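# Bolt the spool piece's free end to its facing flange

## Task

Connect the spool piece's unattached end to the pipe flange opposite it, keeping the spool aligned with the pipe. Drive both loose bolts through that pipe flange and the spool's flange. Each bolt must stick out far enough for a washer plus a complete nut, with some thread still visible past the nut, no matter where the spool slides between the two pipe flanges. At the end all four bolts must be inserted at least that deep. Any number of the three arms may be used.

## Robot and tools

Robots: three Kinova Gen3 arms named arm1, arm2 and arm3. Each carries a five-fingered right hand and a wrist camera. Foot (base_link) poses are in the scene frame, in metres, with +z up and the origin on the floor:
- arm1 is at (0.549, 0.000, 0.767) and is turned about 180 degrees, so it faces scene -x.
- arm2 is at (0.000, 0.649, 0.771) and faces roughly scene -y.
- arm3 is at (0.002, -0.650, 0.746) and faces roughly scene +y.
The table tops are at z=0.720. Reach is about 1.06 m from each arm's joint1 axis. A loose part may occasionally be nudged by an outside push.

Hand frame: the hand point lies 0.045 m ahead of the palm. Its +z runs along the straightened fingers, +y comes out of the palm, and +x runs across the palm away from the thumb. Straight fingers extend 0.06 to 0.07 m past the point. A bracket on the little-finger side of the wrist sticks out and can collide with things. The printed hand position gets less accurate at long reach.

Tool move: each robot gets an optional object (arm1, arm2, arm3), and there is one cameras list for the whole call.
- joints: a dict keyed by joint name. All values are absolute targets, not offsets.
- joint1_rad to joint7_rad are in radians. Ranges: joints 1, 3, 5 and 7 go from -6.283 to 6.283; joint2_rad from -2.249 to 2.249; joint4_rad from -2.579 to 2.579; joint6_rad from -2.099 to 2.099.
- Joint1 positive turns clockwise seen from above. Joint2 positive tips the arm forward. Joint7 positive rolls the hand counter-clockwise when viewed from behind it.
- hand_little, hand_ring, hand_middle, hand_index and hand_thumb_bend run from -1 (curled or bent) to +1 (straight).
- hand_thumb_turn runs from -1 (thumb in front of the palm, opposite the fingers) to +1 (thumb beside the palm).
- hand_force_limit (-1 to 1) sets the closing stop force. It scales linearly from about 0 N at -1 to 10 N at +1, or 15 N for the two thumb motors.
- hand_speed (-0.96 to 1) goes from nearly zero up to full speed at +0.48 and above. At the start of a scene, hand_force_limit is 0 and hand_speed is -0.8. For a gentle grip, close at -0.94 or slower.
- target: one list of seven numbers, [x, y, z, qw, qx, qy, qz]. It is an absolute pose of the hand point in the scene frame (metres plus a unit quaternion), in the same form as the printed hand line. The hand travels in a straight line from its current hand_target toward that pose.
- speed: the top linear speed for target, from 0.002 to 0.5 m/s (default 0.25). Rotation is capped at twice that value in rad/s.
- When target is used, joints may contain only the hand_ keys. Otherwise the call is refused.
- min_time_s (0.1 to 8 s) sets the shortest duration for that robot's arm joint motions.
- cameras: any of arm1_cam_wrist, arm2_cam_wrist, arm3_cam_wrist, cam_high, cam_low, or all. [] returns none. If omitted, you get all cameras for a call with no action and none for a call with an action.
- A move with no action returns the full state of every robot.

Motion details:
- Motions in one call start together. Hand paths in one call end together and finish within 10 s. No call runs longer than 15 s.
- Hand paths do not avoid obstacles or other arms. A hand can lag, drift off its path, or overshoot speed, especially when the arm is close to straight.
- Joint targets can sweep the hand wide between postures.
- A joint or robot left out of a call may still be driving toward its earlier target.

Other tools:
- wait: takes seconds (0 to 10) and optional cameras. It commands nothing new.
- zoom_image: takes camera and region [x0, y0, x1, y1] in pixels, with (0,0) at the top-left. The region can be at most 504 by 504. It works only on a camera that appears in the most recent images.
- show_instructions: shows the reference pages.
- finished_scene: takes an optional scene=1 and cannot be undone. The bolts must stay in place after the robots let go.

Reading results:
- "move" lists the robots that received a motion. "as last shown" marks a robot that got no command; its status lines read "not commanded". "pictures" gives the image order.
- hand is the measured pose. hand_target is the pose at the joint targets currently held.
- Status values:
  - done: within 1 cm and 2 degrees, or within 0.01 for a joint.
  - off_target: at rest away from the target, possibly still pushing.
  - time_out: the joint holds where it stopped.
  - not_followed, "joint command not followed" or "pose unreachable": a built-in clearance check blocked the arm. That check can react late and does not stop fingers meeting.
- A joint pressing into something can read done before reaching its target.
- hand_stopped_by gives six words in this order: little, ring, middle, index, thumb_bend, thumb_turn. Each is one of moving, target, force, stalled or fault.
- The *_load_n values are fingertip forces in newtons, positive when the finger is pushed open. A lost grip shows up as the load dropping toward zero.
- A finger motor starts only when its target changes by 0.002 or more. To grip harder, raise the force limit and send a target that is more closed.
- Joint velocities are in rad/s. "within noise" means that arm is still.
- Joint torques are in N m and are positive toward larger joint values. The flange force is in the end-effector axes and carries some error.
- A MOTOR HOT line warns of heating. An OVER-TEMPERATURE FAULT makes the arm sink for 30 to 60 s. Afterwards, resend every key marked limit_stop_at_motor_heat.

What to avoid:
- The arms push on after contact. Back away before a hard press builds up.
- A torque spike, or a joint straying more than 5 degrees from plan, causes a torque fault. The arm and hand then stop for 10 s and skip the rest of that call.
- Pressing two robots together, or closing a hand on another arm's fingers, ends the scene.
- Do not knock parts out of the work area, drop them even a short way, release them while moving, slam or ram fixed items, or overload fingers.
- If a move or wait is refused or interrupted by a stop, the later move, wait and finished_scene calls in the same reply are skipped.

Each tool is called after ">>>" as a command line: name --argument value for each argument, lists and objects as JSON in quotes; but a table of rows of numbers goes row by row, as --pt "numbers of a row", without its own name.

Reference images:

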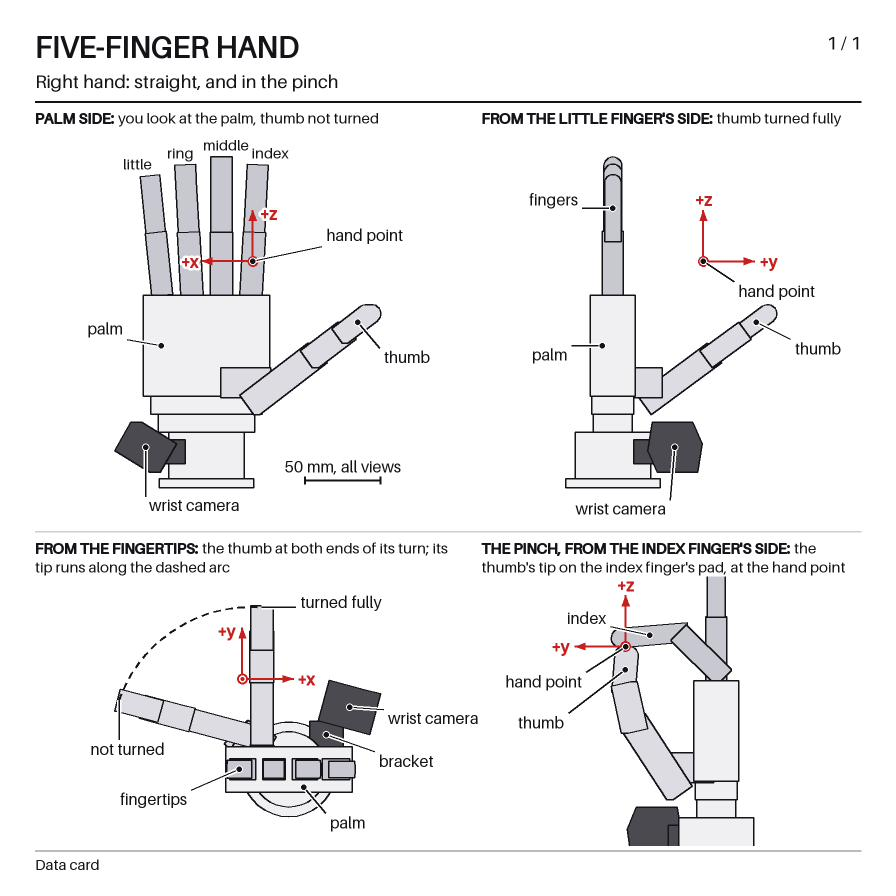

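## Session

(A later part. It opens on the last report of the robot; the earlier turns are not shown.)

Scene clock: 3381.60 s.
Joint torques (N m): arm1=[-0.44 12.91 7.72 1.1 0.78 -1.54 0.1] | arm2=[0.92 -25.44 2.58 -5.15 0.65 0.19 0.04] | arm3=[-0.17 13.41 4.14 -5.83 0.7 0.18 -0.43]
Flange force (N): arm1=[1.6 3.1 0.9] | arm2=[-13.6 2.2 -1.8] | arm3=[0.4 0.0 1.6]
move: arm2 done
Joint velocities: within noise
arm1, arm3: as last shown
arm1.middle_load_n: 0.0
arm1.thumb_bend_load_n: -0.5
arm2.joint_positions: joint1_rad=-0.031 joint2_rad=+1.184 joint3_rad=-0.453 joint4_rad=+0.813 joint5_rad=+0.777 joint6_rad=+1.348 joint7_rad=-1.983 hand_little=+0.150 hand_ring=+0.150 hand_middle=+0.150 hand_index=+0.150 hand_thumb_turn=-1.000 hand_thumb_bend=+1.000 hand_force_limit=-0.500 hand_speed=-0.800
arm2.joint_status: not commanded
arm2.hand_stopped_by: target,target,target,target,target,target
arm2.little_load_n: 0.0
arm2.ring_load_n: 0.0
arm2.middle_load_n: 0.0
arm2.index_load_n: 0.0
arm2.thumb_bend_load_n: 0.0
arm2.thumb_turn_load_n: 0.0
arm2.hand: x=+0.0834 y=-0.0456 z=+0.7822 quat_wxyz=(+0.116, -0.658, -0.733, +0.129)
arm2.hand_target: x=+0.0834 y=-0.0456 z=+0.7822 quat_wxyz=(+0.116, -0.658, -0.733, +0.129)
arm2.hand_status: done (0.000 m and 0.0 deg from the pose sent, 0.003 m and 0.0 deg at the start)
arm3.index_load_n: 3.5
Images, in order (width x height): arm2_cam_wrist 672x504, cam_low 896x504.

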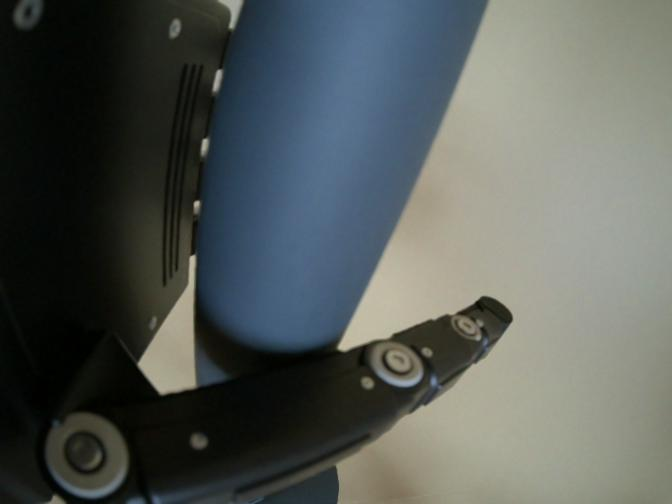

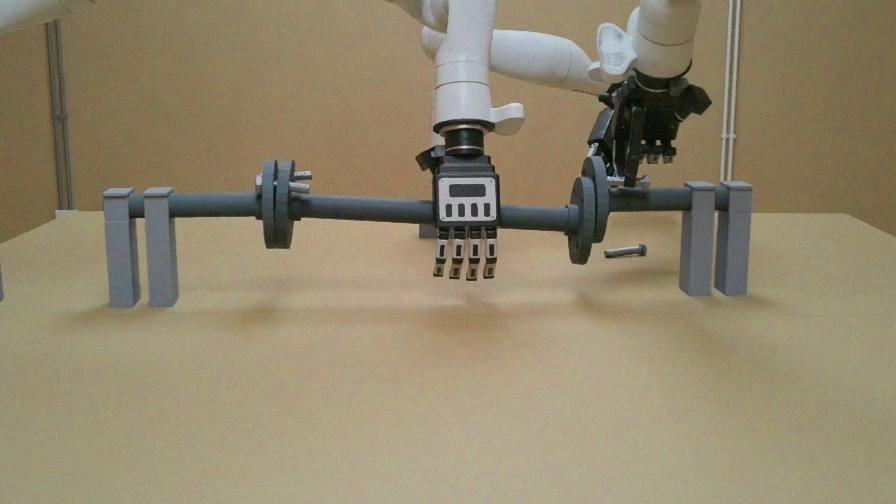

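>>> move --arm2 '{"joints":{"hand_little":-0.6,"hand_ring":-0.6,"hand_middle":-0.6,"hand_index":-0.6,"hand_force_limit":-0.6,"hand_speed":-0.85}}' --cameras '[]'

>>> move --arm2 '{"joints":{"hand_little":-1,"hand_ring":-1,"hand_middle":-1,"hand_index":-1,"hand_force_limit":-0.6,"hand_speed":-0.94}}' --cameras '["arm2_cam_wrist","cam_low"]'

Scene clock: 3392.40 s.
Joint torques (N m): arm1=[-0.51 12.94 7.68 1.18 0.82 -1.53 0.13] | arm2=[0.88 -25.45 2.59 -5.12 0.63 0.2 0.03] | arm3=[-0.1 13.45 4.12 -5.85 0.67 0.18 -0.44]
Flange force (N): arm1=[1.7 3.4 1.0] | arm2=[-13.7 2.1 -1.8] | arm3=[0.6 0.1 1.6]
move: arm2 done
Joint velocities: within noise
arm1: as last shown
arm1.thumb_bend_load_n: 0.0
arm2.joint_positions: joint1_rad=-0.031 joint2_rad=+1.184 joint3_rad=-0.453 joint4_rad=+0.813 joint5_rad=+0.777 joint6_rad=+1.348 joint7_rad=-1.983 hand_little=-0.600 hand_ring=-0.600 hand_middle=-0.600 hand_index=-0.600 hand_thumb_turn=-1.000 hand_thumb_bend=+1.000 hand_force_limit=-0.600 hand_speed=-0.850
arm2.joint_status: all done
arm2.hand_stopped_by: target,target,target,target,target,target
arm2.little_load_n: 0.0
arm2.ring_load_n: 0.0
arm2.middle_load_n: 0.0
arm2.index_load_n: 0.0
arm2.thumb_bend_load_n: 0.0
arm2.thumb_turn_load_n: 0.0
arm2.hand: x=+0.0834 y=-0.0456 z=+0.7822 quat_wxyz=(+0.116, -0.658, -0.733, +0.129)
arm2.hand_target: x=+0.0834 y=-0.0456 z=+0.7822 quat_wxyz=(+0.116, -0.658, -0.733, +0.129)
arm2.hand_status: not commanded
arm3.joint_positions: joint1_rad=+2.427 joint2_rad=-0.620 joint3_rad=-2.408 joint4_rad=+1.922 joint5_rad=+0.431 joint6_rad=+0.797 joint7_rad=-1.896 hand_little=-1.000 hand_ring=-1.000 hand_middle=-1.000 hand_index=-0.280 hand_thumb_turn=-0.800 hand_thumb_bend=+0.444 hand_force_limit=-0.150 hand_speed=-0.920
arm3.joint_status: not commanded
arm3.hand_stopped_by: target,target,target,target,force,target
arm3.little_load_n: 0.0
arm3.ring_load_n: 0.0
arm3.middle_load_n: 0.5
arm3.index_load_n: 4.0
arm3.thumb_bend_load_n: 5.5
arm3.thumb_turn_load_n: 0.0
arm3.hand: x=+0.0926 y=-0.2195 z=+0.8812 quat_wxyz=(-0.249, +0.673, -0.653, +0.241)
arm3.hand_target: x=+0.0926 y=-0.2195 z=+0.8812 quat_wxyz=(-0.249, +0.673, -0.653, +0.241)
arm3.hand_status: not commanded

Scene clock: 3394.50 s.
Joint torques (N m): arm1=[-0.5 12.96 7.68 1.14 0.78 -1.6 0.13] | arm2=[0.95 -27.97 2.45 -6.14 0.79 0.39 0.11] | arm3=[-0.15 13.36 4.12 -5.82 0.7 0.19 -0.38]
Flange force (N): arm1=[1.8 3.4 0.8] | arm2=[-13.0 3.6 2.0] | arm3=[0.6 0.0 1.6]
move: arm2 off_target
Joint velocities: within noise
arm1, arm3: as last shown
arm2.joint_positions: joint1_rad=-0.031 joint2_rad=+1.184 joint3_rad=-0.453 joint4_rad=+0.813 joint5_rad=+0.777 joint6_rad=+1.348 joint7_rad=-1.983 hand_little=-0.892 hand_ring=-0.813 hand_middle=-0.785 hand_index=-0.774 hand_thumb_turn=-1.000 hand_thumb_bend=+1.000 hand_force_limit=-0.600 hand_speed=-0.940
arm2.joint_status: hand_little off_target (ended at -0.892, target -1.000); hand_ring off_target (ended at -0.813, target -1.000); hand_middle off_target (ended at -0.785, target -1.000); hand_index off_target (ended at -0.774, target -1.000); the others done
arm2.hand_stopped_by: force,force,force,force,target,target
arm2.little_load_n: 2.5
arm2.ring_load_n: 2.0
arm2.middle_load_n: 0.0
arm2.index_load_n: 0.0
arm2.thumb_bend_load_n: 0.0
arm2.thumb_turn_load_n: 0.0
arm2.hand: x=+0.0834 y=-0.0456 z=+0.7822 quat_wxyz=(+0.116, -0.658, -0.733, +0.129)
arm2.hand_target: x=+0.0834 y=-0.0456 z=+0.7822 quat_wxyz=(+0.116, -0.658, -0.733, +0.129)
arm2.hand_status: not commanded
arm3.ring_load_n: 0.5
arm3.middle_load_n: 0.0
Images, in order (width x height): arm2_cam_wrist 672x504, cam_low 896x504.

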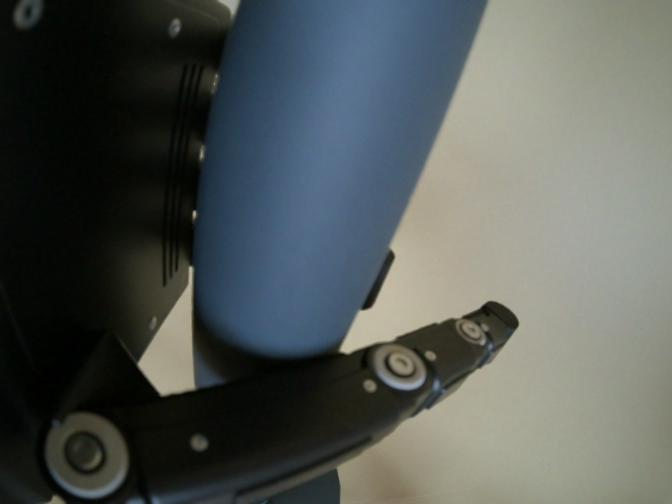

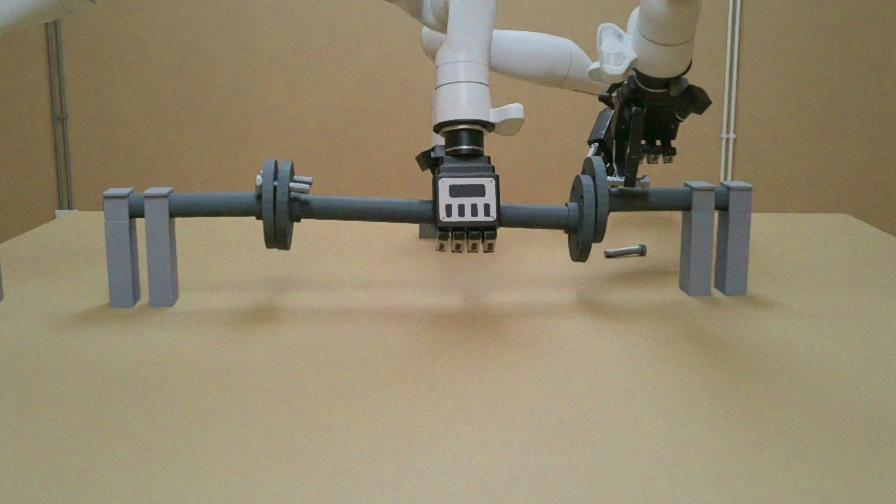

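>>> zoom_image --camera "cam_low" --region '[250, 145, 330, 265]'

>>> move --arm2 '{"target":[0.0834,-0.0456,0.7962,0.116,-0.6576,-0.733,0.1292],"speed":0.02}' --cameras '["cam_low"]'

>>> zoom_image --camera "cam_low" --region '[564, 150, 614, 270]'

>>> zoom_image --camera "cam_low" --region '[250, 145, 330, 265]'

Scaled by 4.200 from the camera's image (finer frame: 1280x720).

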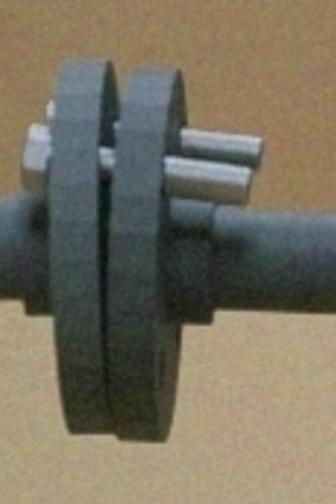

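Scene clock: 3407.23 s.
Joint torques (N m): arm1=[-0.5 12.99 7.71 1.12 0.81 -1.56 0.1] | arm2=[0.57 -28.63 2.17 -6.16 0.47 0.88 0.08] | arm3=[-0.09 13.43 4.13 -5.82 0.68 0.17 -0.4]
Flange force (N): arm1=[1.7 3.2 1.1] | arm2=[-13.6 3.3 3.7] | arm3=[0.6 0.1 1.5]
move: arm2 done
Joint velocities: within noise
arm1.joint_positions: joint1_rad=+0.930 joint2_rad=-1.743 joint3_rad=-1.385 joint4_rad=+2.204 joint5_rad=-1.193 joint6_rad=+1.021 joint7_rad=-2.359 hand_little=+1.000 hand_ring=+1.000 hand_middle=+1.000 hand_index=+1.000 hand_thumb_turn=+1.000 hand_thumb_bend=+1.000 hand_force_limit=-0.600 hand_speed=-0.800
arm1.joint_status: not commanded
arm1.hand_stopped_by: target,target,target,target,target,target
arm1.little_load_n: 0.0
arm1.ring_load_n: 0.0
arm1.middle_load_n: 0.0
arm1.index_load_n: 0.0
arm1.thumb_bend_load_n: 0.0
arm1.thumb_turn_load_n: 0.0
arm1.hand: x=+0.2176 y=-0.2500 z=+0.9020 quat_wxyz=(-0.046, +0.840, -0.326, -0.431)
arm1.hand_target: x=+0.2176 y=-0.2500 z=+0.9020 quat_wxyz=(-0.046, +0.840, -0.326, -0.431)
arm1.hand_status: not commanded
arm2.joint_positions: joint1_rad=-0.031 joint2_rad=+1.167 joint3_rad=-0.456 joint4_rad=+0.805 joint5_rad=+0.771 joint6_rad=+1.370 joint7_rad=-1.972 hand_little=-0.892 hand_ring=-0.813 hand_middle=-0.785 hand_index=-0.774 hand_thumb_turn=-1.000 hand_thumb_bend=+1.000 hand_force_limit=-0.600 hand_speed=-0.940
arm2.joint_status: not commanded
arm2.hand_stopped_by: force,force,force,force,target,target
arm2.little_load_n: 8.0
arm2.ring_load_n: 3.5
arm2.middle_load_n: 0.5
arm2.index_load_n: 0.0
arm2.thumb_bend_load_n: 0.0
arm2.thumb_turn_load_n: -1.5
arm2.hand: x=+0.0834 y=-0.0456 z=+0.7962 quat_wxyz=(+0.116, -0.658, -0.733, +0.129)
arm2.hand_target: x=+0.0834 y=-0.0456 z=+0.7962 quat_wxyz=(+0.116, -0.658, -0.733, +0.129)
arm2.hand_status: done (0.000 m and 0.0 deg from the pose sent, 0.014 m and 0.0 deg at the start)
arm3: as last shown
arm3.ring_load_n: 0.0
Images, in order (width x height): cam_low 896x504.

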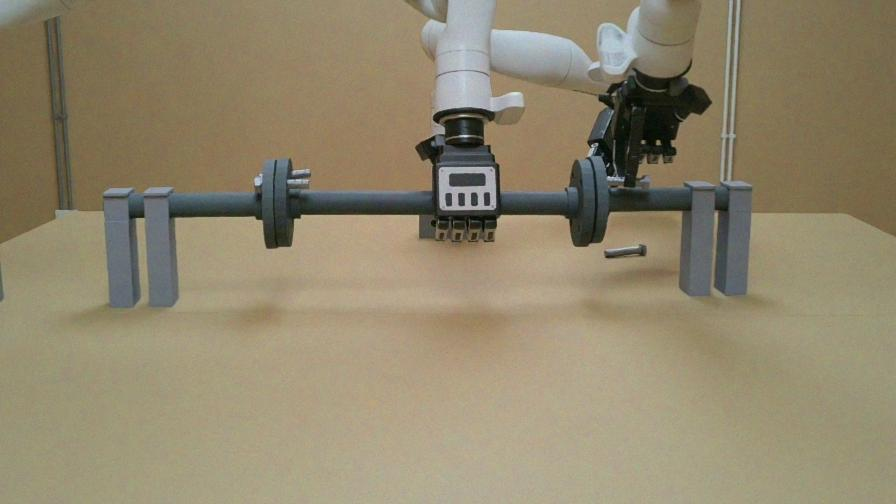

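Scaled by 4.200 from the camera's image (finer frame: 1280x720).

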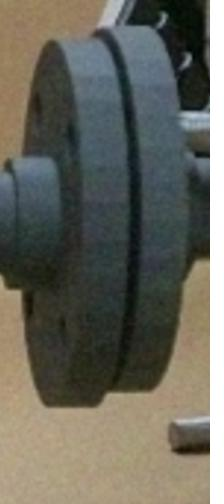

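Scaled by 4.200 from the camera's image (finer frame: 1280x720).

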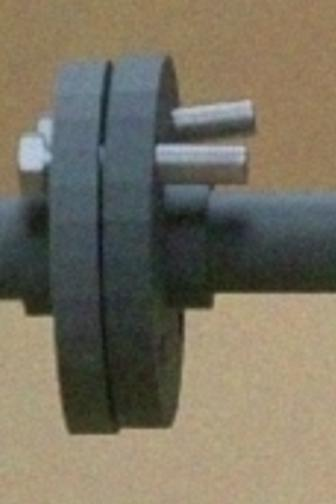

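>>> move --arm2 '{"target":[0.0834,-0.0456,0.7988,0.116,-0.6576,-0.733,0.1292],"speed":0.02}' --cameras '["cam_low","arm1_cam_wrist","cam_high"]'

>>> zoom_image --camera "cam_low" --region '[564, 150, 614, 270]'

>>> zoom_image --camera "cam_high" --region '[480, 170, 560, 250]'

>>> zoom_image --camera "arm1_cam_wrist" --region '[240, 110, 370, 290]'

Scene clock: 3417.13 s.
Joint torques (N m): arm1=[-0.55 12.95 7.71 1.1 0.79 -1.55 0.16] | arm2=[0.38 -28.93 1.88 -6.11 0.22 1.15 0.06] | arm3=[-0.12 13.5 4.11 -5.82 0.66 0.2 -0.36]
Flange force (N): arm1=[1.7 3.3 1.0] | arm2=[-14.0 3.2 4.7] | arm3=[0.5 0.3 1.8]
move: arm2 done
Joint velocities: within noise
arm1, arm3: as last shown
arm1.thumb_bend_load_n: -0.5
arm2.joint_positions: joint1_rad=-0.031 joint2_rad=+1.164 joint3_rad=-0.457 joint4_rad=+0.803 joint5_rad=+0.770 joint6_rad=+1.374 joint7_rad=-1.970 hand_little=-0.892 hand_ring=-0.813 hand_middle=-0.785 hand_index=-0.774 hand_thumb_turn=-1.000 hand_thumb_bend=+1.000 hand_force_limit=-0.600 hand_speed=-0.940
arm2.joint_status: not commanded
arm2.hand_stopped_by: force,force,force,force,target,target
arm2.little_load_n: 10.0
arm2.ring_load_n: 5.0
arm2.middle_load_n: 0.0
arm2.index_load_n: 0.0
arm2.thumb_bend_load_n: 0.5
arm2.thumb_turn_load_n: -3.0
arm2.hand: x=+0.0834 y=-0.0456 z=+0.7988 quat_wxyz=(+0.116, -0.658, -0.733, +0.129)
arm2.hand_target: x=+0.0834 y=-0.0456 z=+0.7988 quat_wxyz=(+0.116, -0.658, -0.733, +0.129)
arm2.hand_status: done (0.000 m and 0.0 deg from the pose sent, 0.003 m and 0.0 deg at the start)
arm3.index_load_n: 3.5
pictures: arm1_cam_wrist, cam_high, cam_low
Images, in order (width x height): arm1_cam_wrist 672x504, cam_high 896x504, cam_low 896x504.

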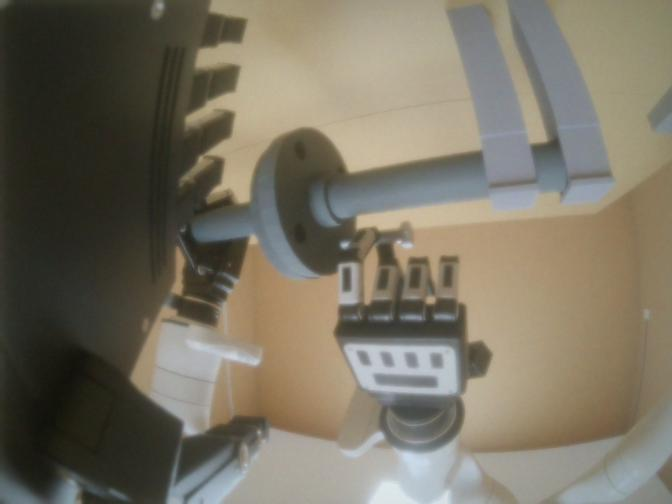

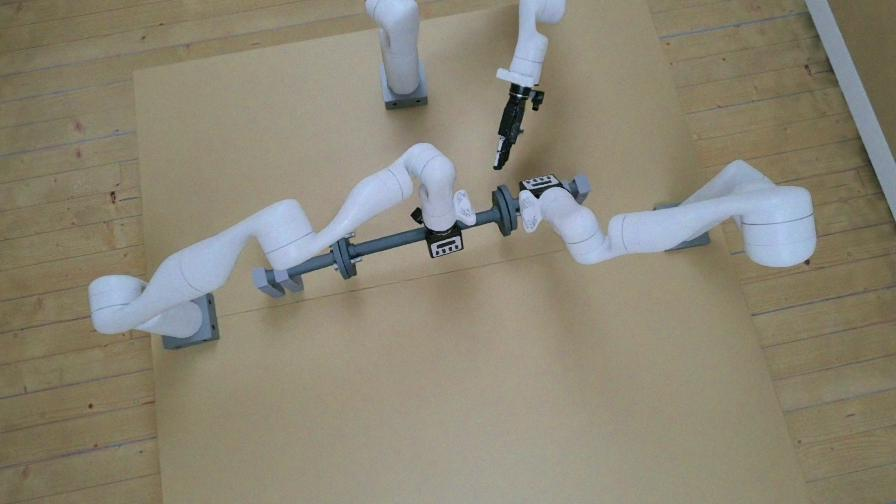

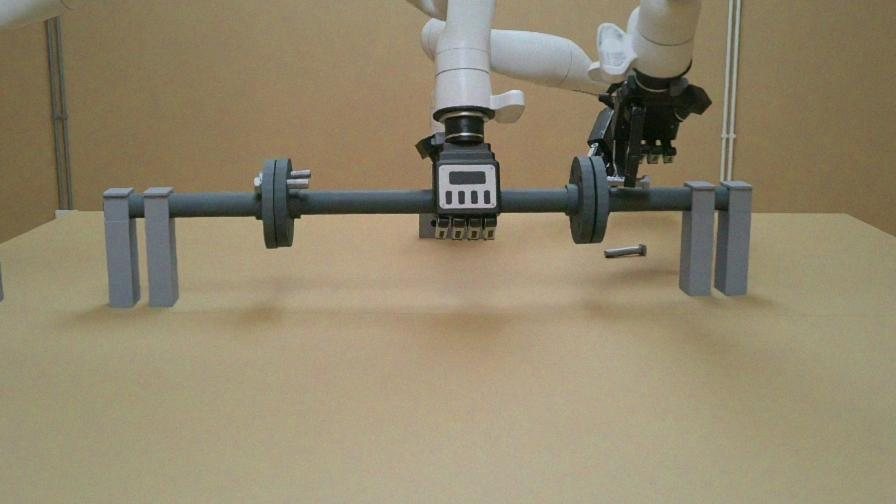

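Scaled by 4.200 from the camera's image (finer frame: 1280x720).

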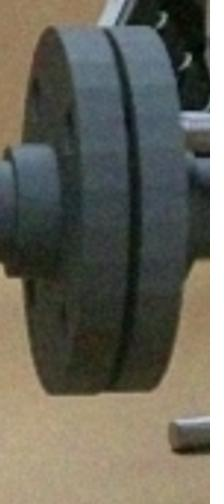

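Scaled by 6.300 from the camera's image (finer frame: 1280x720).

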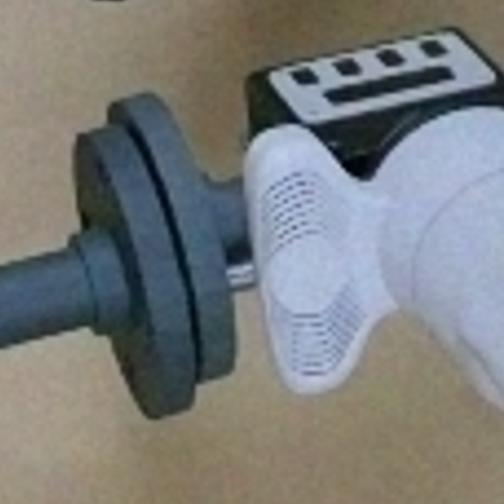

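Scaled by 2.800 from the camera's image (finer frame: 960x720).

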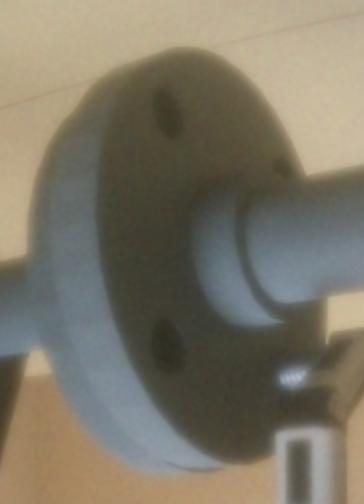

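>>> zoom_image --camera "cam_high" --region '[460, 195, 500, 235]'

>>> zoom_image --camera "cam_high" --region '[295, 240, 335, 280]'

>>> zoom_image --camera "cam_high" --region '[380, 220, 420, 260]'

>>> zoom_image --camera "cam_high" --region '[500, 180, 540, 220]'

Scaled by 12.600 from the camera's image (finer frame: 1280x720).

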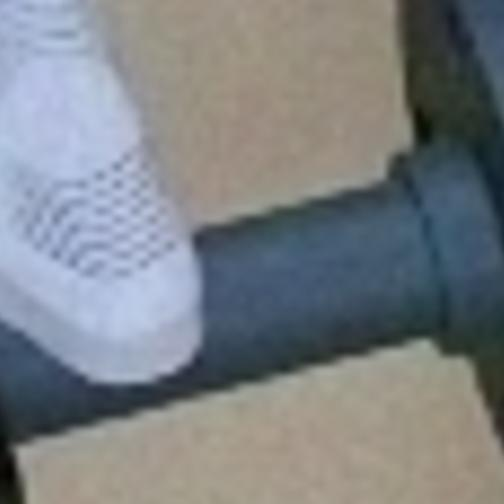

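Scaled by 12.600 from the camera's image (finer frame: 1280x720).

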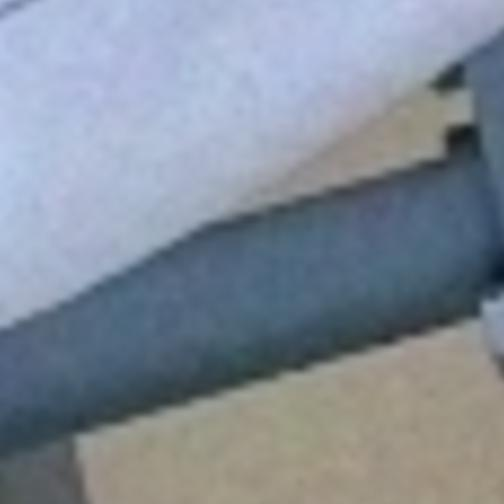

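Scaled by 12.600 from the camera's image (finer frame: 1280x720).

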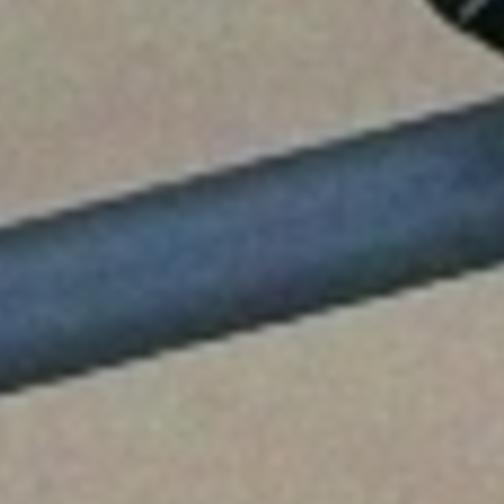

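Scaled by 12.600 from the camera's image (finer frame: 1280x720).

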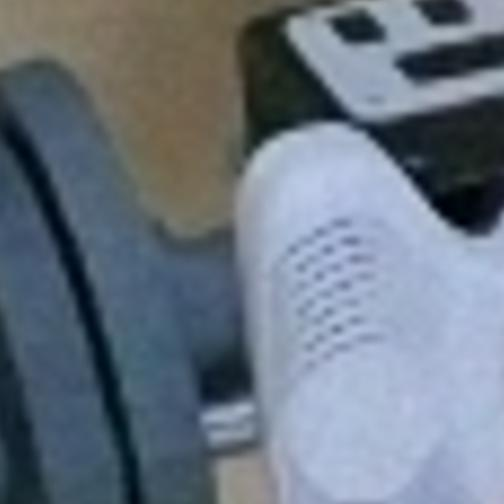

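>>> move --arm2 '{"target":[0.0874,-0.0456,0.7988,0.116,-0.6576,-0.733,0.1292],"speed":0.02}' --cameras '["cam_low","arm1_cam_wrist","cam_high"]'

>>> zoom_image --camera "cam_high" --region '[460, 195, 500, 235]'

>>> zoom_image --camera "cam_high" --region '[380, 220, 420, 260]'

>>> zoom_image --camera "cam_low" --region '[564, 150, 614, 270]'

>>> zoom_image --camera "arm1_cam_wrist" --region '[240, 110, 370, 290]'

Scene clock: 3490.40 s.
Joint torques (N m): arm1=[-0.47 12.93 7.66 1.19 0.8 -1.54 0.11] | arm2=[0.12 -29.11 1.67 -6.08 0.03 1.28 -0.02] | arm3=[-0.14 13.42 4.12 -5.81 0.74 0.18 -0.39]
Flange force (N): arm1=[1.7 3.4 0.9] | arm2=[-14.2 2.8 5.3] | arm3=[0.4 0.1 1.6]
move: arm2 done
Joint velocities: within noise
arm1, arm3: as last shown
arm1.thumb_bend_load_n: 0.0
arm2.joint_positions: joint1_rad=-0.038 joint2_rad=+1.166 joint3_rad=-0.457 joint4_rad=+0.798 joint5_rad=+0.769 joint6_rad=+1.379 joint7_rad=-1.973 hand_little=-0.891 hand_ring=-0.813 hand_middle=-0.785 hand_index=-0.774 hand_thumb_turn=-1.000 hand_thumb_bend=+1.000 hand_force_limit=-0.600 hand_speed=-0.940
arm2.joint_status: not commanded
arm2.hand_stopped_by: force,force,force,force,target,target
arm2.little_load_n: 11.0
arm2.ring_load_n: 5.0
arm2.middle_load_n: 0.5
arm2.index_load_n: 0.0
arm2.thumb_bend_load_n: 0.5
arm2.thumb_turn_load_n: -3.0
arm2.hand: x=+0.0874 y=-0.0456 z=+0.7988 quat_wxyz=(+0.116, -0.658, -0.733, +0.129)
arm2.hand_target: x=+0.0874 y=-0.0456 z=+0.7988 quat_wxyz=(+0.116, -0.658, -0.733, +0.129)
arm2.hand_status: done (0.000 m and 0.0 deg from the pose sent, 0.004 m and 0.0 deg at the start)
pictures: arm1_cam_wrist, cam_high, cam_low
Images, in order (width x height): arm1_cam_wrist 672x504, cam_high 896x504, cam_low 896x504.

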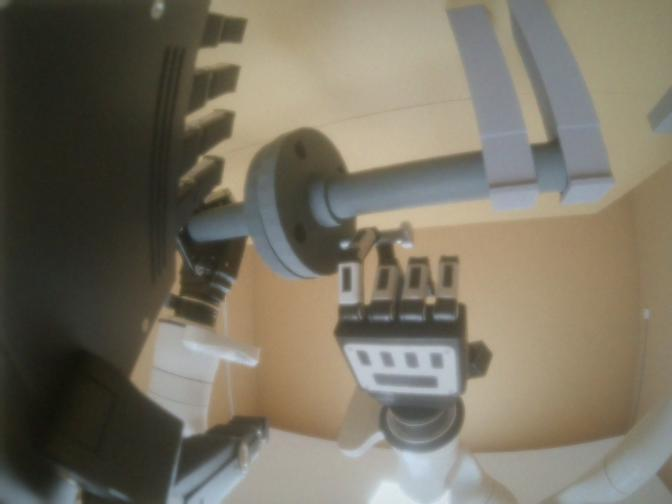

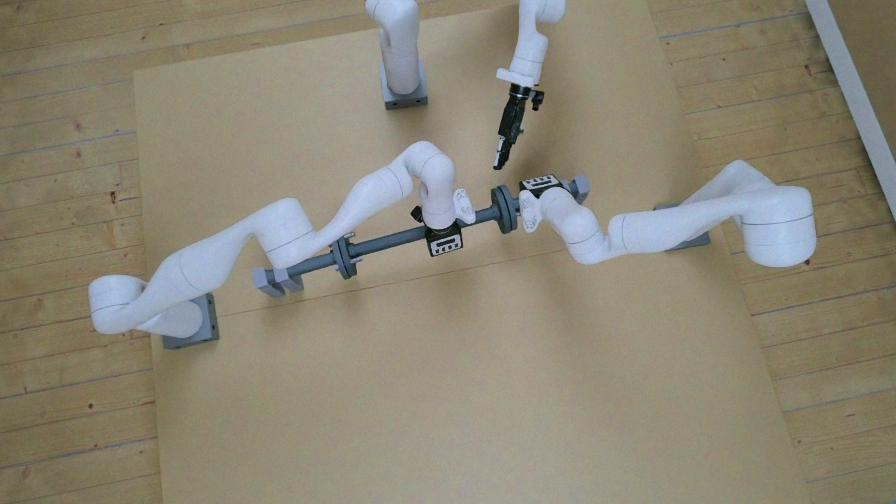

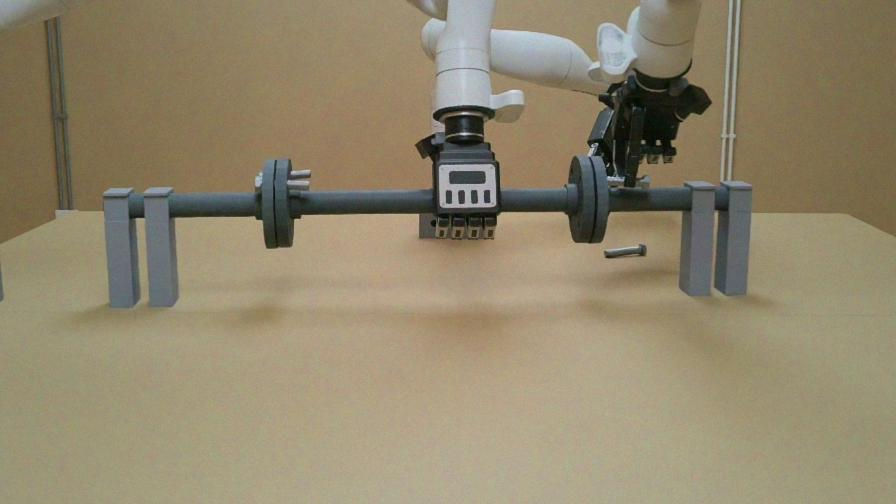

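Scaled by 12.600 from the camera's image (finer frame: 1280x720).

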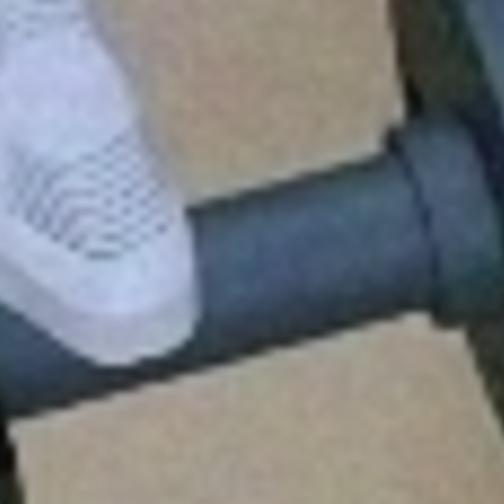

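Scaled by 12.600 from the camera's image (finer frame: 1280x720).

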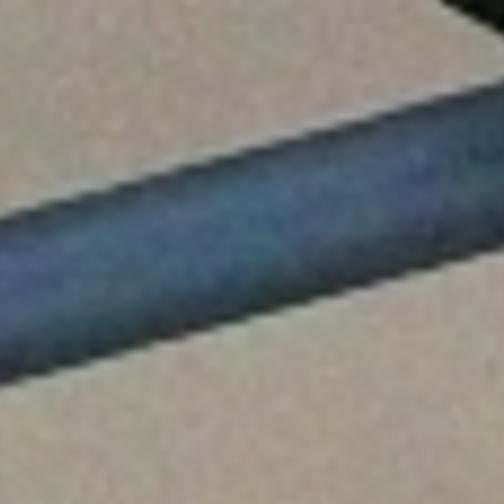

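Scaled by 4.200 from the camera's image (finer frame: 1280x720).

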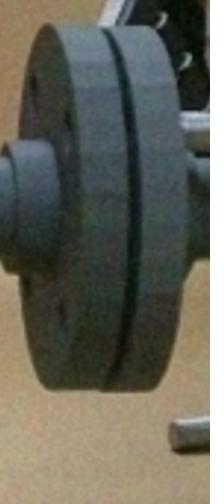

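Scaled by 2.800 from the camera's image (finer frame: 960x720).

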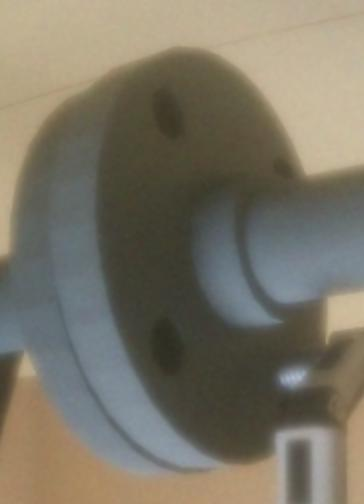

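>>> move --arm3 '{"target":[0.0919,-0.2135,0.8812,0.2487,-0.6733,0.6532,-0.2410],"speed":0.01}' --cameras '[]'

>>> move --arm3 '{"target":[0.0917,-0.2115,0.8812,0.2487,-0.6733,0.6532,-0.2410],"speed":0.01}' --cameras '[]'

>>> move --arm3 '{"target":[0.0915,-0.2095,0.8812,0.2487,-0.6733,0.6532,-0.2410],"speed":0.01}' --cameras '["arm1_cam_wrist","cam_low","cam_high"]'

>>> zoom_image --camera "cam_low" --region '[580, 150, 680, 210]'

>>> zoom_image --camera "arm1_cam_wrist" --region '[240, 110, 430, 290]'

Scene clock: 3535.07 s.
Joint torques (N m): arm1=[-0.46 12.9 7.71 1.19 0.78 -1.55 0.07] | arm2=[0.1 -29.18 1.65 -6.06 0.02 1.29 -0.02] | arm3=[-0.2 13.67 4.07 -5.86 0.68 0.18 -0.4]
Flange force (N): arm1=[1.5 3.4 0.9] | arm2=[-14.6 2.9 5.4] | arm3=[0.5 -0.1 1.7]
move: arm3 done
Joint velocities: within noise
arm1, arm2: as last shown
arm1.thumb_bend_load_n: -0.5
arm2.little_load_n: 11.5
arm2.middle_load_n: 0.0
arm2.thumb_turn_load_n: -3.5
arm3.joint_positions: joint1_rad=+2.436 joint2_rad=-0.629 joint3_rad=-2.415 joint4_rad=+1.902 joint5_rad=+0.425 joint6_rad=+0.805 joint7_rad=-1.888 hand_little=-1.000 hand_ring=-1.000 hand_middle=-1.000 hand_index=-0.280 hand_thumb_turn=-0.800 hand_thumb_bend=+0.444 hand_force_limit=-0.150 hand_speed=-0.920
arm3.joint_status: not commanded
arm3.hand_stopped_by: target,target,target,target,force,target
arm3.little_load_n: 0.0
arm3.ring_load_n: 0.5
arm3.middle_load_n: 0.0
arm3.index_load_n: 4.0
arm3.thumb_bend_load_n: 5.5
arm3.thumb_turn_load_n: 0.0
arm3.hand: x=+0.0919 y=-0.2135 z=+0.8812 quat_wxyz=(-0.249, +0.673, -0.653, +0.241)
arm3.hand_target: x=+0.0919 y=-0.2135 z=+0.8812 quat_wxyz=(-0.249, +0.673, -0.653, +0.241)
arm3.hand_status: done (0.000 m and 0.0 deg from the pose sent, 0.006 m and 0.0 deg at the start)

Scene clock: 3536.03 s.
Joint torques (N m): arm1=[-0.49 13.01 7.62 1.1 0.8 -1.62 0.11] | arm2=[0.14 -29.15 1.71 -6.08 0.04 1.26 0.01] | arm3=[-0.2 13.77 4.11 -5.91 0.69 0.16 -0.37]
Flange force (N): arm1=[1.7 3.2 0.8] | arm2=[-14.4 2.9 5.3] | arm3=[0.6 0.0 1.7]
move: arm3 done
Joint velocities: within noise
arm1, arm2: as last shown
arm1.thumb_bend_load_n: 0.0
arm2.ring_load_n: 5.5
arm2.thumb_turn_load_n: -3.0
arm3.joint_positions: joint1_rad=+2.439 joint2_rad=-0.632 joint3_rad=-2.417 joint4_rad=+1.896 joint5_rad=+0.423 joint6_rad=+0.808 joint7_rad=-1.886 hand_little=-1.000 hand_ring=-1.000 hand_middle=-1.000 hand_index=-0.280 hand_thumb_turn=-0.800 hand_thumb_bend=+0.444 hand_force_limit=-0.150 hand_speed=-0.920
arm3.joint_status: not commanded
arm3.hand_stopped_by: target,target,target,target,force,target
arm3.little_load_n: 0.0
arm3.ring_load_n: 0.0
arm3.middle_load_n: 0.0
arm3.index_load_n: 4.0
arm3.thumb_bend_load_n: 5.5
arm3.thumb_turn_load_n: 0.0
arm3.hand: x=+0.0917 y=-0.2115 z=+0.8812 quat_wxyz=(-0.249, +0.673, -0.653, +0.241)
arm3.hand_target: x=+0.0917 y=-0.2115 z=+0.8812 quat_wxyz=(-0.249, +0.673, -0.653, +0.241)
arm3.hand_status: done (0.000 m and 0.0 deg from the pose sent, 0.002 m and 0.0 deg at the start)

Scene clock: 3537.00 s.
Joint torques (N m): arm1=[-0.5 12.97 7.64 1.09 0.78 -1.56 0.13] | arm2=[-0.13 -29.4 1.62 -7.14 0.25 0.3 -0.16] | arm3=[-0.81 14.17 3.62 -8.12 0.58 -1.07 -0.6]
Flange force (N): arm1=[1.6 3.2 0.8] | arm2=[-10.6 2.2 4.8] | arm3=[5.0 -0.8 1.8]
move: arm3 done
Joint velocities: within noise
arm1, arm2: as last shown
arm1.thumb_bend_load_n: -0.5
arm2.thumb_bend_load_n: 0.0
arm2.thumb_turn_load_n: -4.0
arm3.joint_positions: joint1_rad=+2.442 joint2_rad=-0.634 joint3_rad=-2.419 joint4_rad=+1.889 joint5_rad=+0.421 joint6_rad=+0.811 joint7_rad=-1.884 hand_little=-1.000 hand_ring=-1.000 hand_middle=-1.000 hand_index=-0.280 hand_thumb_turn=-0.800 hand_thumb_bend=+0.444 hand_force_limit=-0.150 hand_speed=-0.920
arm3.joint_status: not commanded
arm3.hand_stopped_by: target,target,target,target,force,target
arm3.little_load_n: 0.0
arm3.ring_load_n: 0.0
arm3.middle_load_n: 0.0
arm3.index_load_n: 3.5
arm3.thumb_bend_load_n: 5.5
arm3.thumb_turn_load_n: 0.0
arm3.hand: x=+0.0915 y=-0.2095 z=+0.8812 quat_wxyz=(-0.249, +0.673, -0.653, +0.241)
arm3.hand_target: x=+0.0915 y=-0.2095 z=+0.8812 quat_wxyz=(-0.249, +0.673, -0.653, +0.241)
arm3.hand_status: done (0.000 m and 0.0 deg from the pose sent, 0.002 m and 0.0 deg at the start)
pictures: arm1_cam_wrist, cam_high, cam_low
Images, in order (width x height): arm1_cam_wrist 672x504, cam_high 896x504, cam_low 896x504.

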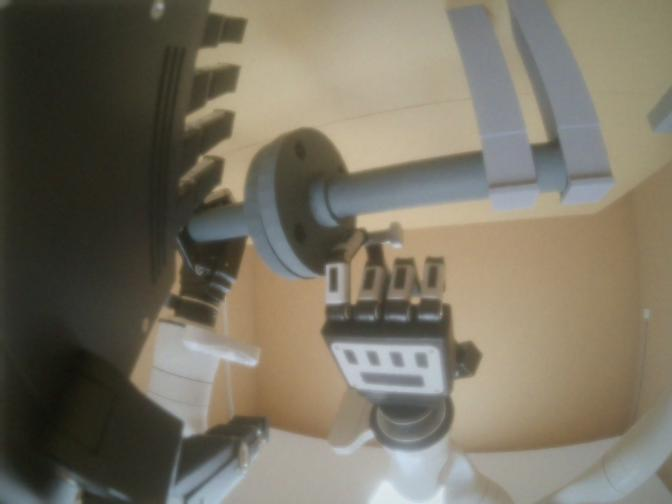

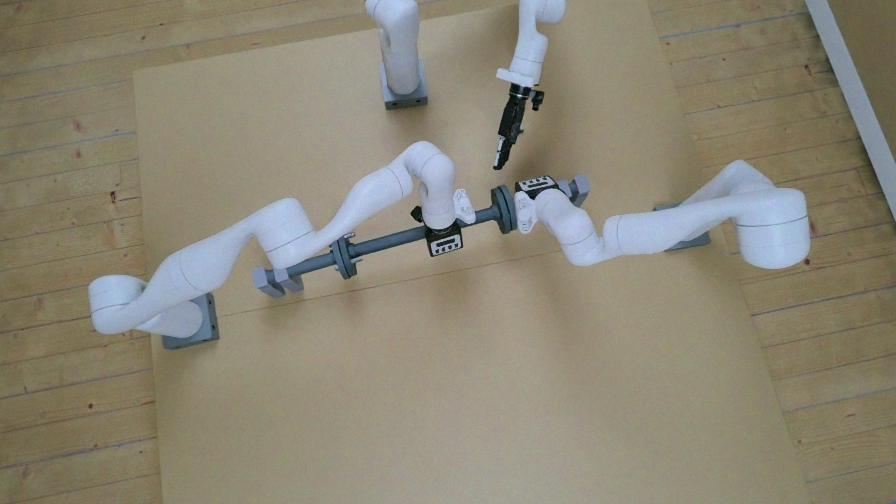

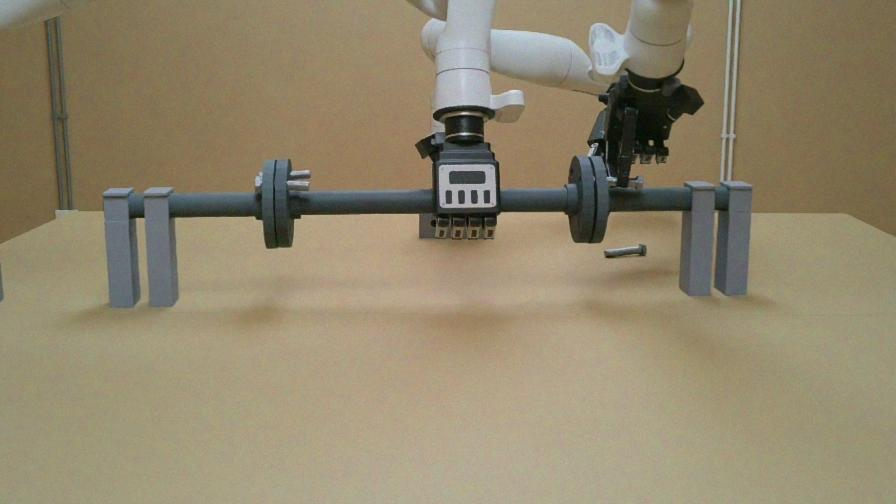

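Scaled by 5.040 from the camera's image (finer frame: 1280x720).

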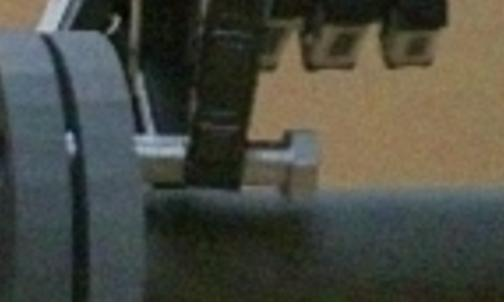

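Scaled by 2.653 from the camera's image (finer frame: 960x720).

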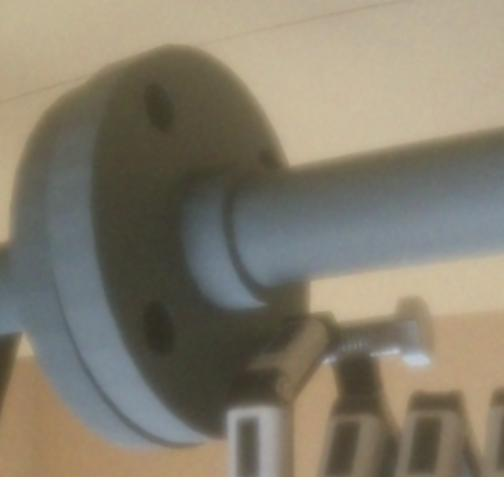

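>>> zoom_image --camera "cam_low" --region '[564, 150, 604, 200]'

>>> zoom_image --camera "cam_low" --region '[564, 200, 604, 250]'

Scaled by 10.080 from the camera's image (finer frame: 1280x720).

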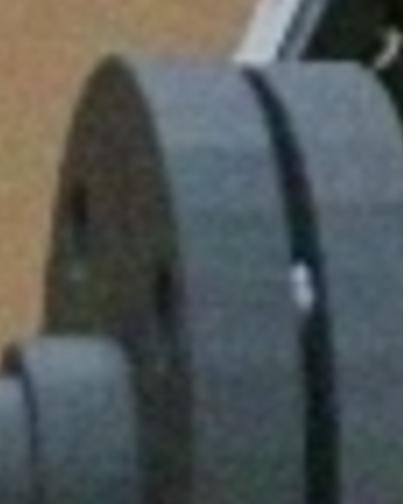

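Scaled by 10.080 from the camera's image (finer frame: 1280x720).

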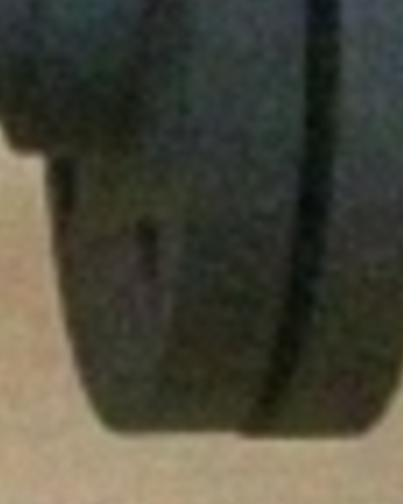

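>>> move --arm3 '{"target":[0.0918,-0.2125,0.8812,0.2487,-0.6733,0.6532,-0.2410],"speed":0.01}' --arm2 '{"target":[0.0874,-0.0456,0.7976,0.116,-0.6576,-0.733,0.1292],"speed":0.01}' --cameras '[]'

>>> move --arm3 '{"target":[0.0915,-0.2090,0.8812,0.2487,-0.6733,0.6532,-0.2410],"speed":0.01}' --cameras '["cam_low"]'

>>> zoom_image --camera "cam_low" --region '[564, 150, 604, 200]'

Scene clock: 3597.57 s.
Joint torques (N m): arm1=[-0.46 13.05 7.77 1.1 0.75 -1.58 0.13] | arm2=[0.25 -28.98 1.85 -6.15 0.22 1.08 -0.01] | arm3=[-0.22 13.76 4.17 -5.95 0.7 0.21 -0.36]
Flange force (N): arm1=[2.0 3.1 0.9] | arm2=[-14.1 3.0 4.7] | arm3=[0.6 0.1 2.0]
move: arm2 done; arm3 done
Joint velocities: within noise
arm1: as last shown
arm1.thumb_bend_load_n: 0.0
arm2.joint_positions: joint1_rad=-0.038 joint2_rad=+1.168 joint3_rad=-0.457 joint4_rad=+0.798 joint5_rad=+0.770 joint6_rad=+1.377 joint7_rad=-1.974 hand_little=-0.891 hand_ring=-0.813 hand_middle=-0.785 hand_index=-0.774 hand_thumb_turn=-1.000 hand_thumb_bend=+1.000 hand_force_limit=-0.600 hand_speed=-0.940
arm2.joint_status: not commanded
arm2.hand_stopped_by: force,force,force,force,target,target
arm2.little_load_n: 10.5
arm2.ring_load_n: 5.0
arm2.middle_load_n: 0.0
arm2.index_load_n: 0.0
arm2.thumb_bend_load_n: 0.5
arm2.thumb_turn_load_n: -2.5
arm2.hand: x=+0.0874 y=-0.0456 z=+0.7976 quat_wxyz=(+0.116, -0.658, -0.733, +0.129)
arm2.hand_target: x=+0.0874 y=-0.0456 z=+0.7976 quat_wxyz=(+0.116, -0.658, -0.733, +0.129)
arm2.hand_status: done (0.000 m and 0.0 deg from the pose sent, 0.001 m and 0.0 deg at the start)
arm3.joint_positions: joint1_rad=+2.438 joint2_rad=-0.630 joint3_rad=-2.416 joint4_rad=+1.899 joint5_rad=+0.424 joint6_rad=+0.806 joint7_rad=-1.887 hand_little=-1.000 hand_ring=-1.000 hand_middle=-1.000 hand_index=-0.280 hand_thumb_turn=-0.800 hand_thumb_bend=+0.444 hand_force_limit=-0.150 hand_speed=-0.920
arm3.joint_status: not commanded
arm3.hand_stopped_by: target,target,target,target,force,target
arm3.little_load_n: 0.0
arm3.ring_load_n: 0.0
arm3.middle_load_n: 0.0
arm3.index_load_n: 4.0
arm3.thumb_bend_load_n: 5.5
arm3.thumb_turn_load_n: 0.0
arm3.hand: x=+0.0918 y=-0.2125 z=+0.8812 quat_wxyz=(-0.249, +0.673, -0.653, +0.241)
arm3.hand_target: x=+0.0918 y=-0.2125 z=+0.8812 quat_wxyz=(-0.249, +0.673, -0.653, +0.241)
arm3.hand_status: done (0.000 m and 0.0 deg from the pose sent, 0.003 m and 0.0 deg at the start)

Scene clock: 3598.53 s.
Joint torques (N m): arm1=[-0.55 12.99 7.61 1.16 0.76 -1.57 0.12] | arm2=[0.15 -29.4 1.75 -7.3 0.44 0.11 -0.13] | arm3=[-0.6 14.3 3.99 -8.07 0.76 -0.99 -0.67]
Flange force (N): arm1=[1.6 3.5 0.8] | arm2=[-10.2 2.6 4.3] | arm3=[4.5 -0.2 1.8]
move: arm3 done
Joint velocities: within noise
arm1, arm2: as last shown
arm1.thumb_turn_load_n: -0.5
arm2.ring_load_n: 4.5
arm2.thumb_turn_load_n: -3.0
arm3.joint_positions: joint1_rad=+2.443 joint2_rad=-0.635 joint3_rad=-2.420 joint4_rad=+1.888 joint5_rad=+0.420 joint6_rad=+0.811 joint7_rad=-1.883 hand_little=-1.000 hand_ring=-1.000 hand_middle=-1.000 hand_index=-0.280 hand_thumb_turn=-0.800 hand_thumb_bend=+0.444 hand_force_limit=-0.150 hand_speed=-0.920
arm3.joint_status: not commanded
arm3.hand_stopped_by: target,target,target,target,force,target
arm3.little_load_n: 0.0
arm3.ring_load_n: 0.0
arm3.middle_load_n: 0.0
arm3.index_load_n: 3.5
arm3.thumb_bend_load_n: 5.5
arm3.thumb_turn_load_n: 0.0
arm3.hand: x=+0.0915 y=-0.2090 z=+0.8812 quat_wxyz=(-0.249, +0.673, -0.653, +0.241)
arm3.hand_target: x=+0.0915 y=-0.2090 z=+0.8812 quat_wxyz=(-0.249, +0.673, -0.653, +0.241)
arm3.hand_status: done (0.000 m and 0.0 deg from the pose sent, 0.004 m and 0.0 deg at the start)
Images, in order (width x height): cam_low 896x504.

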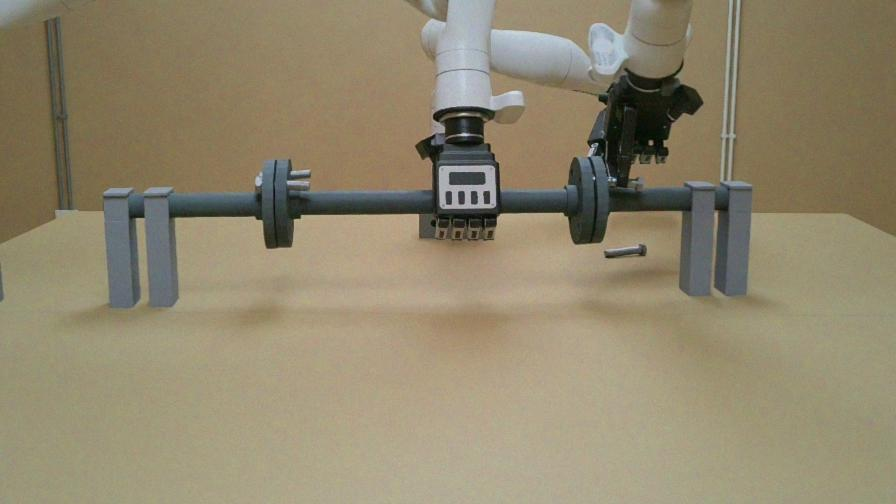

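Scaled by 10.080 from the camera's image (finer frame: 1280x720).

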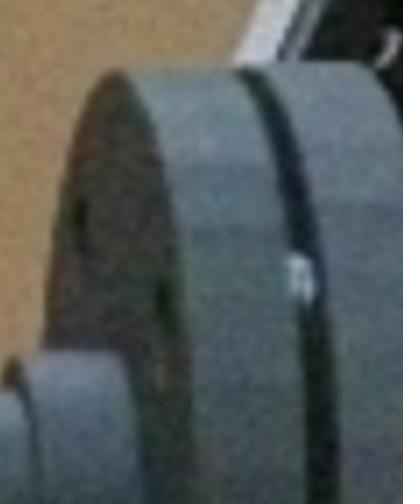

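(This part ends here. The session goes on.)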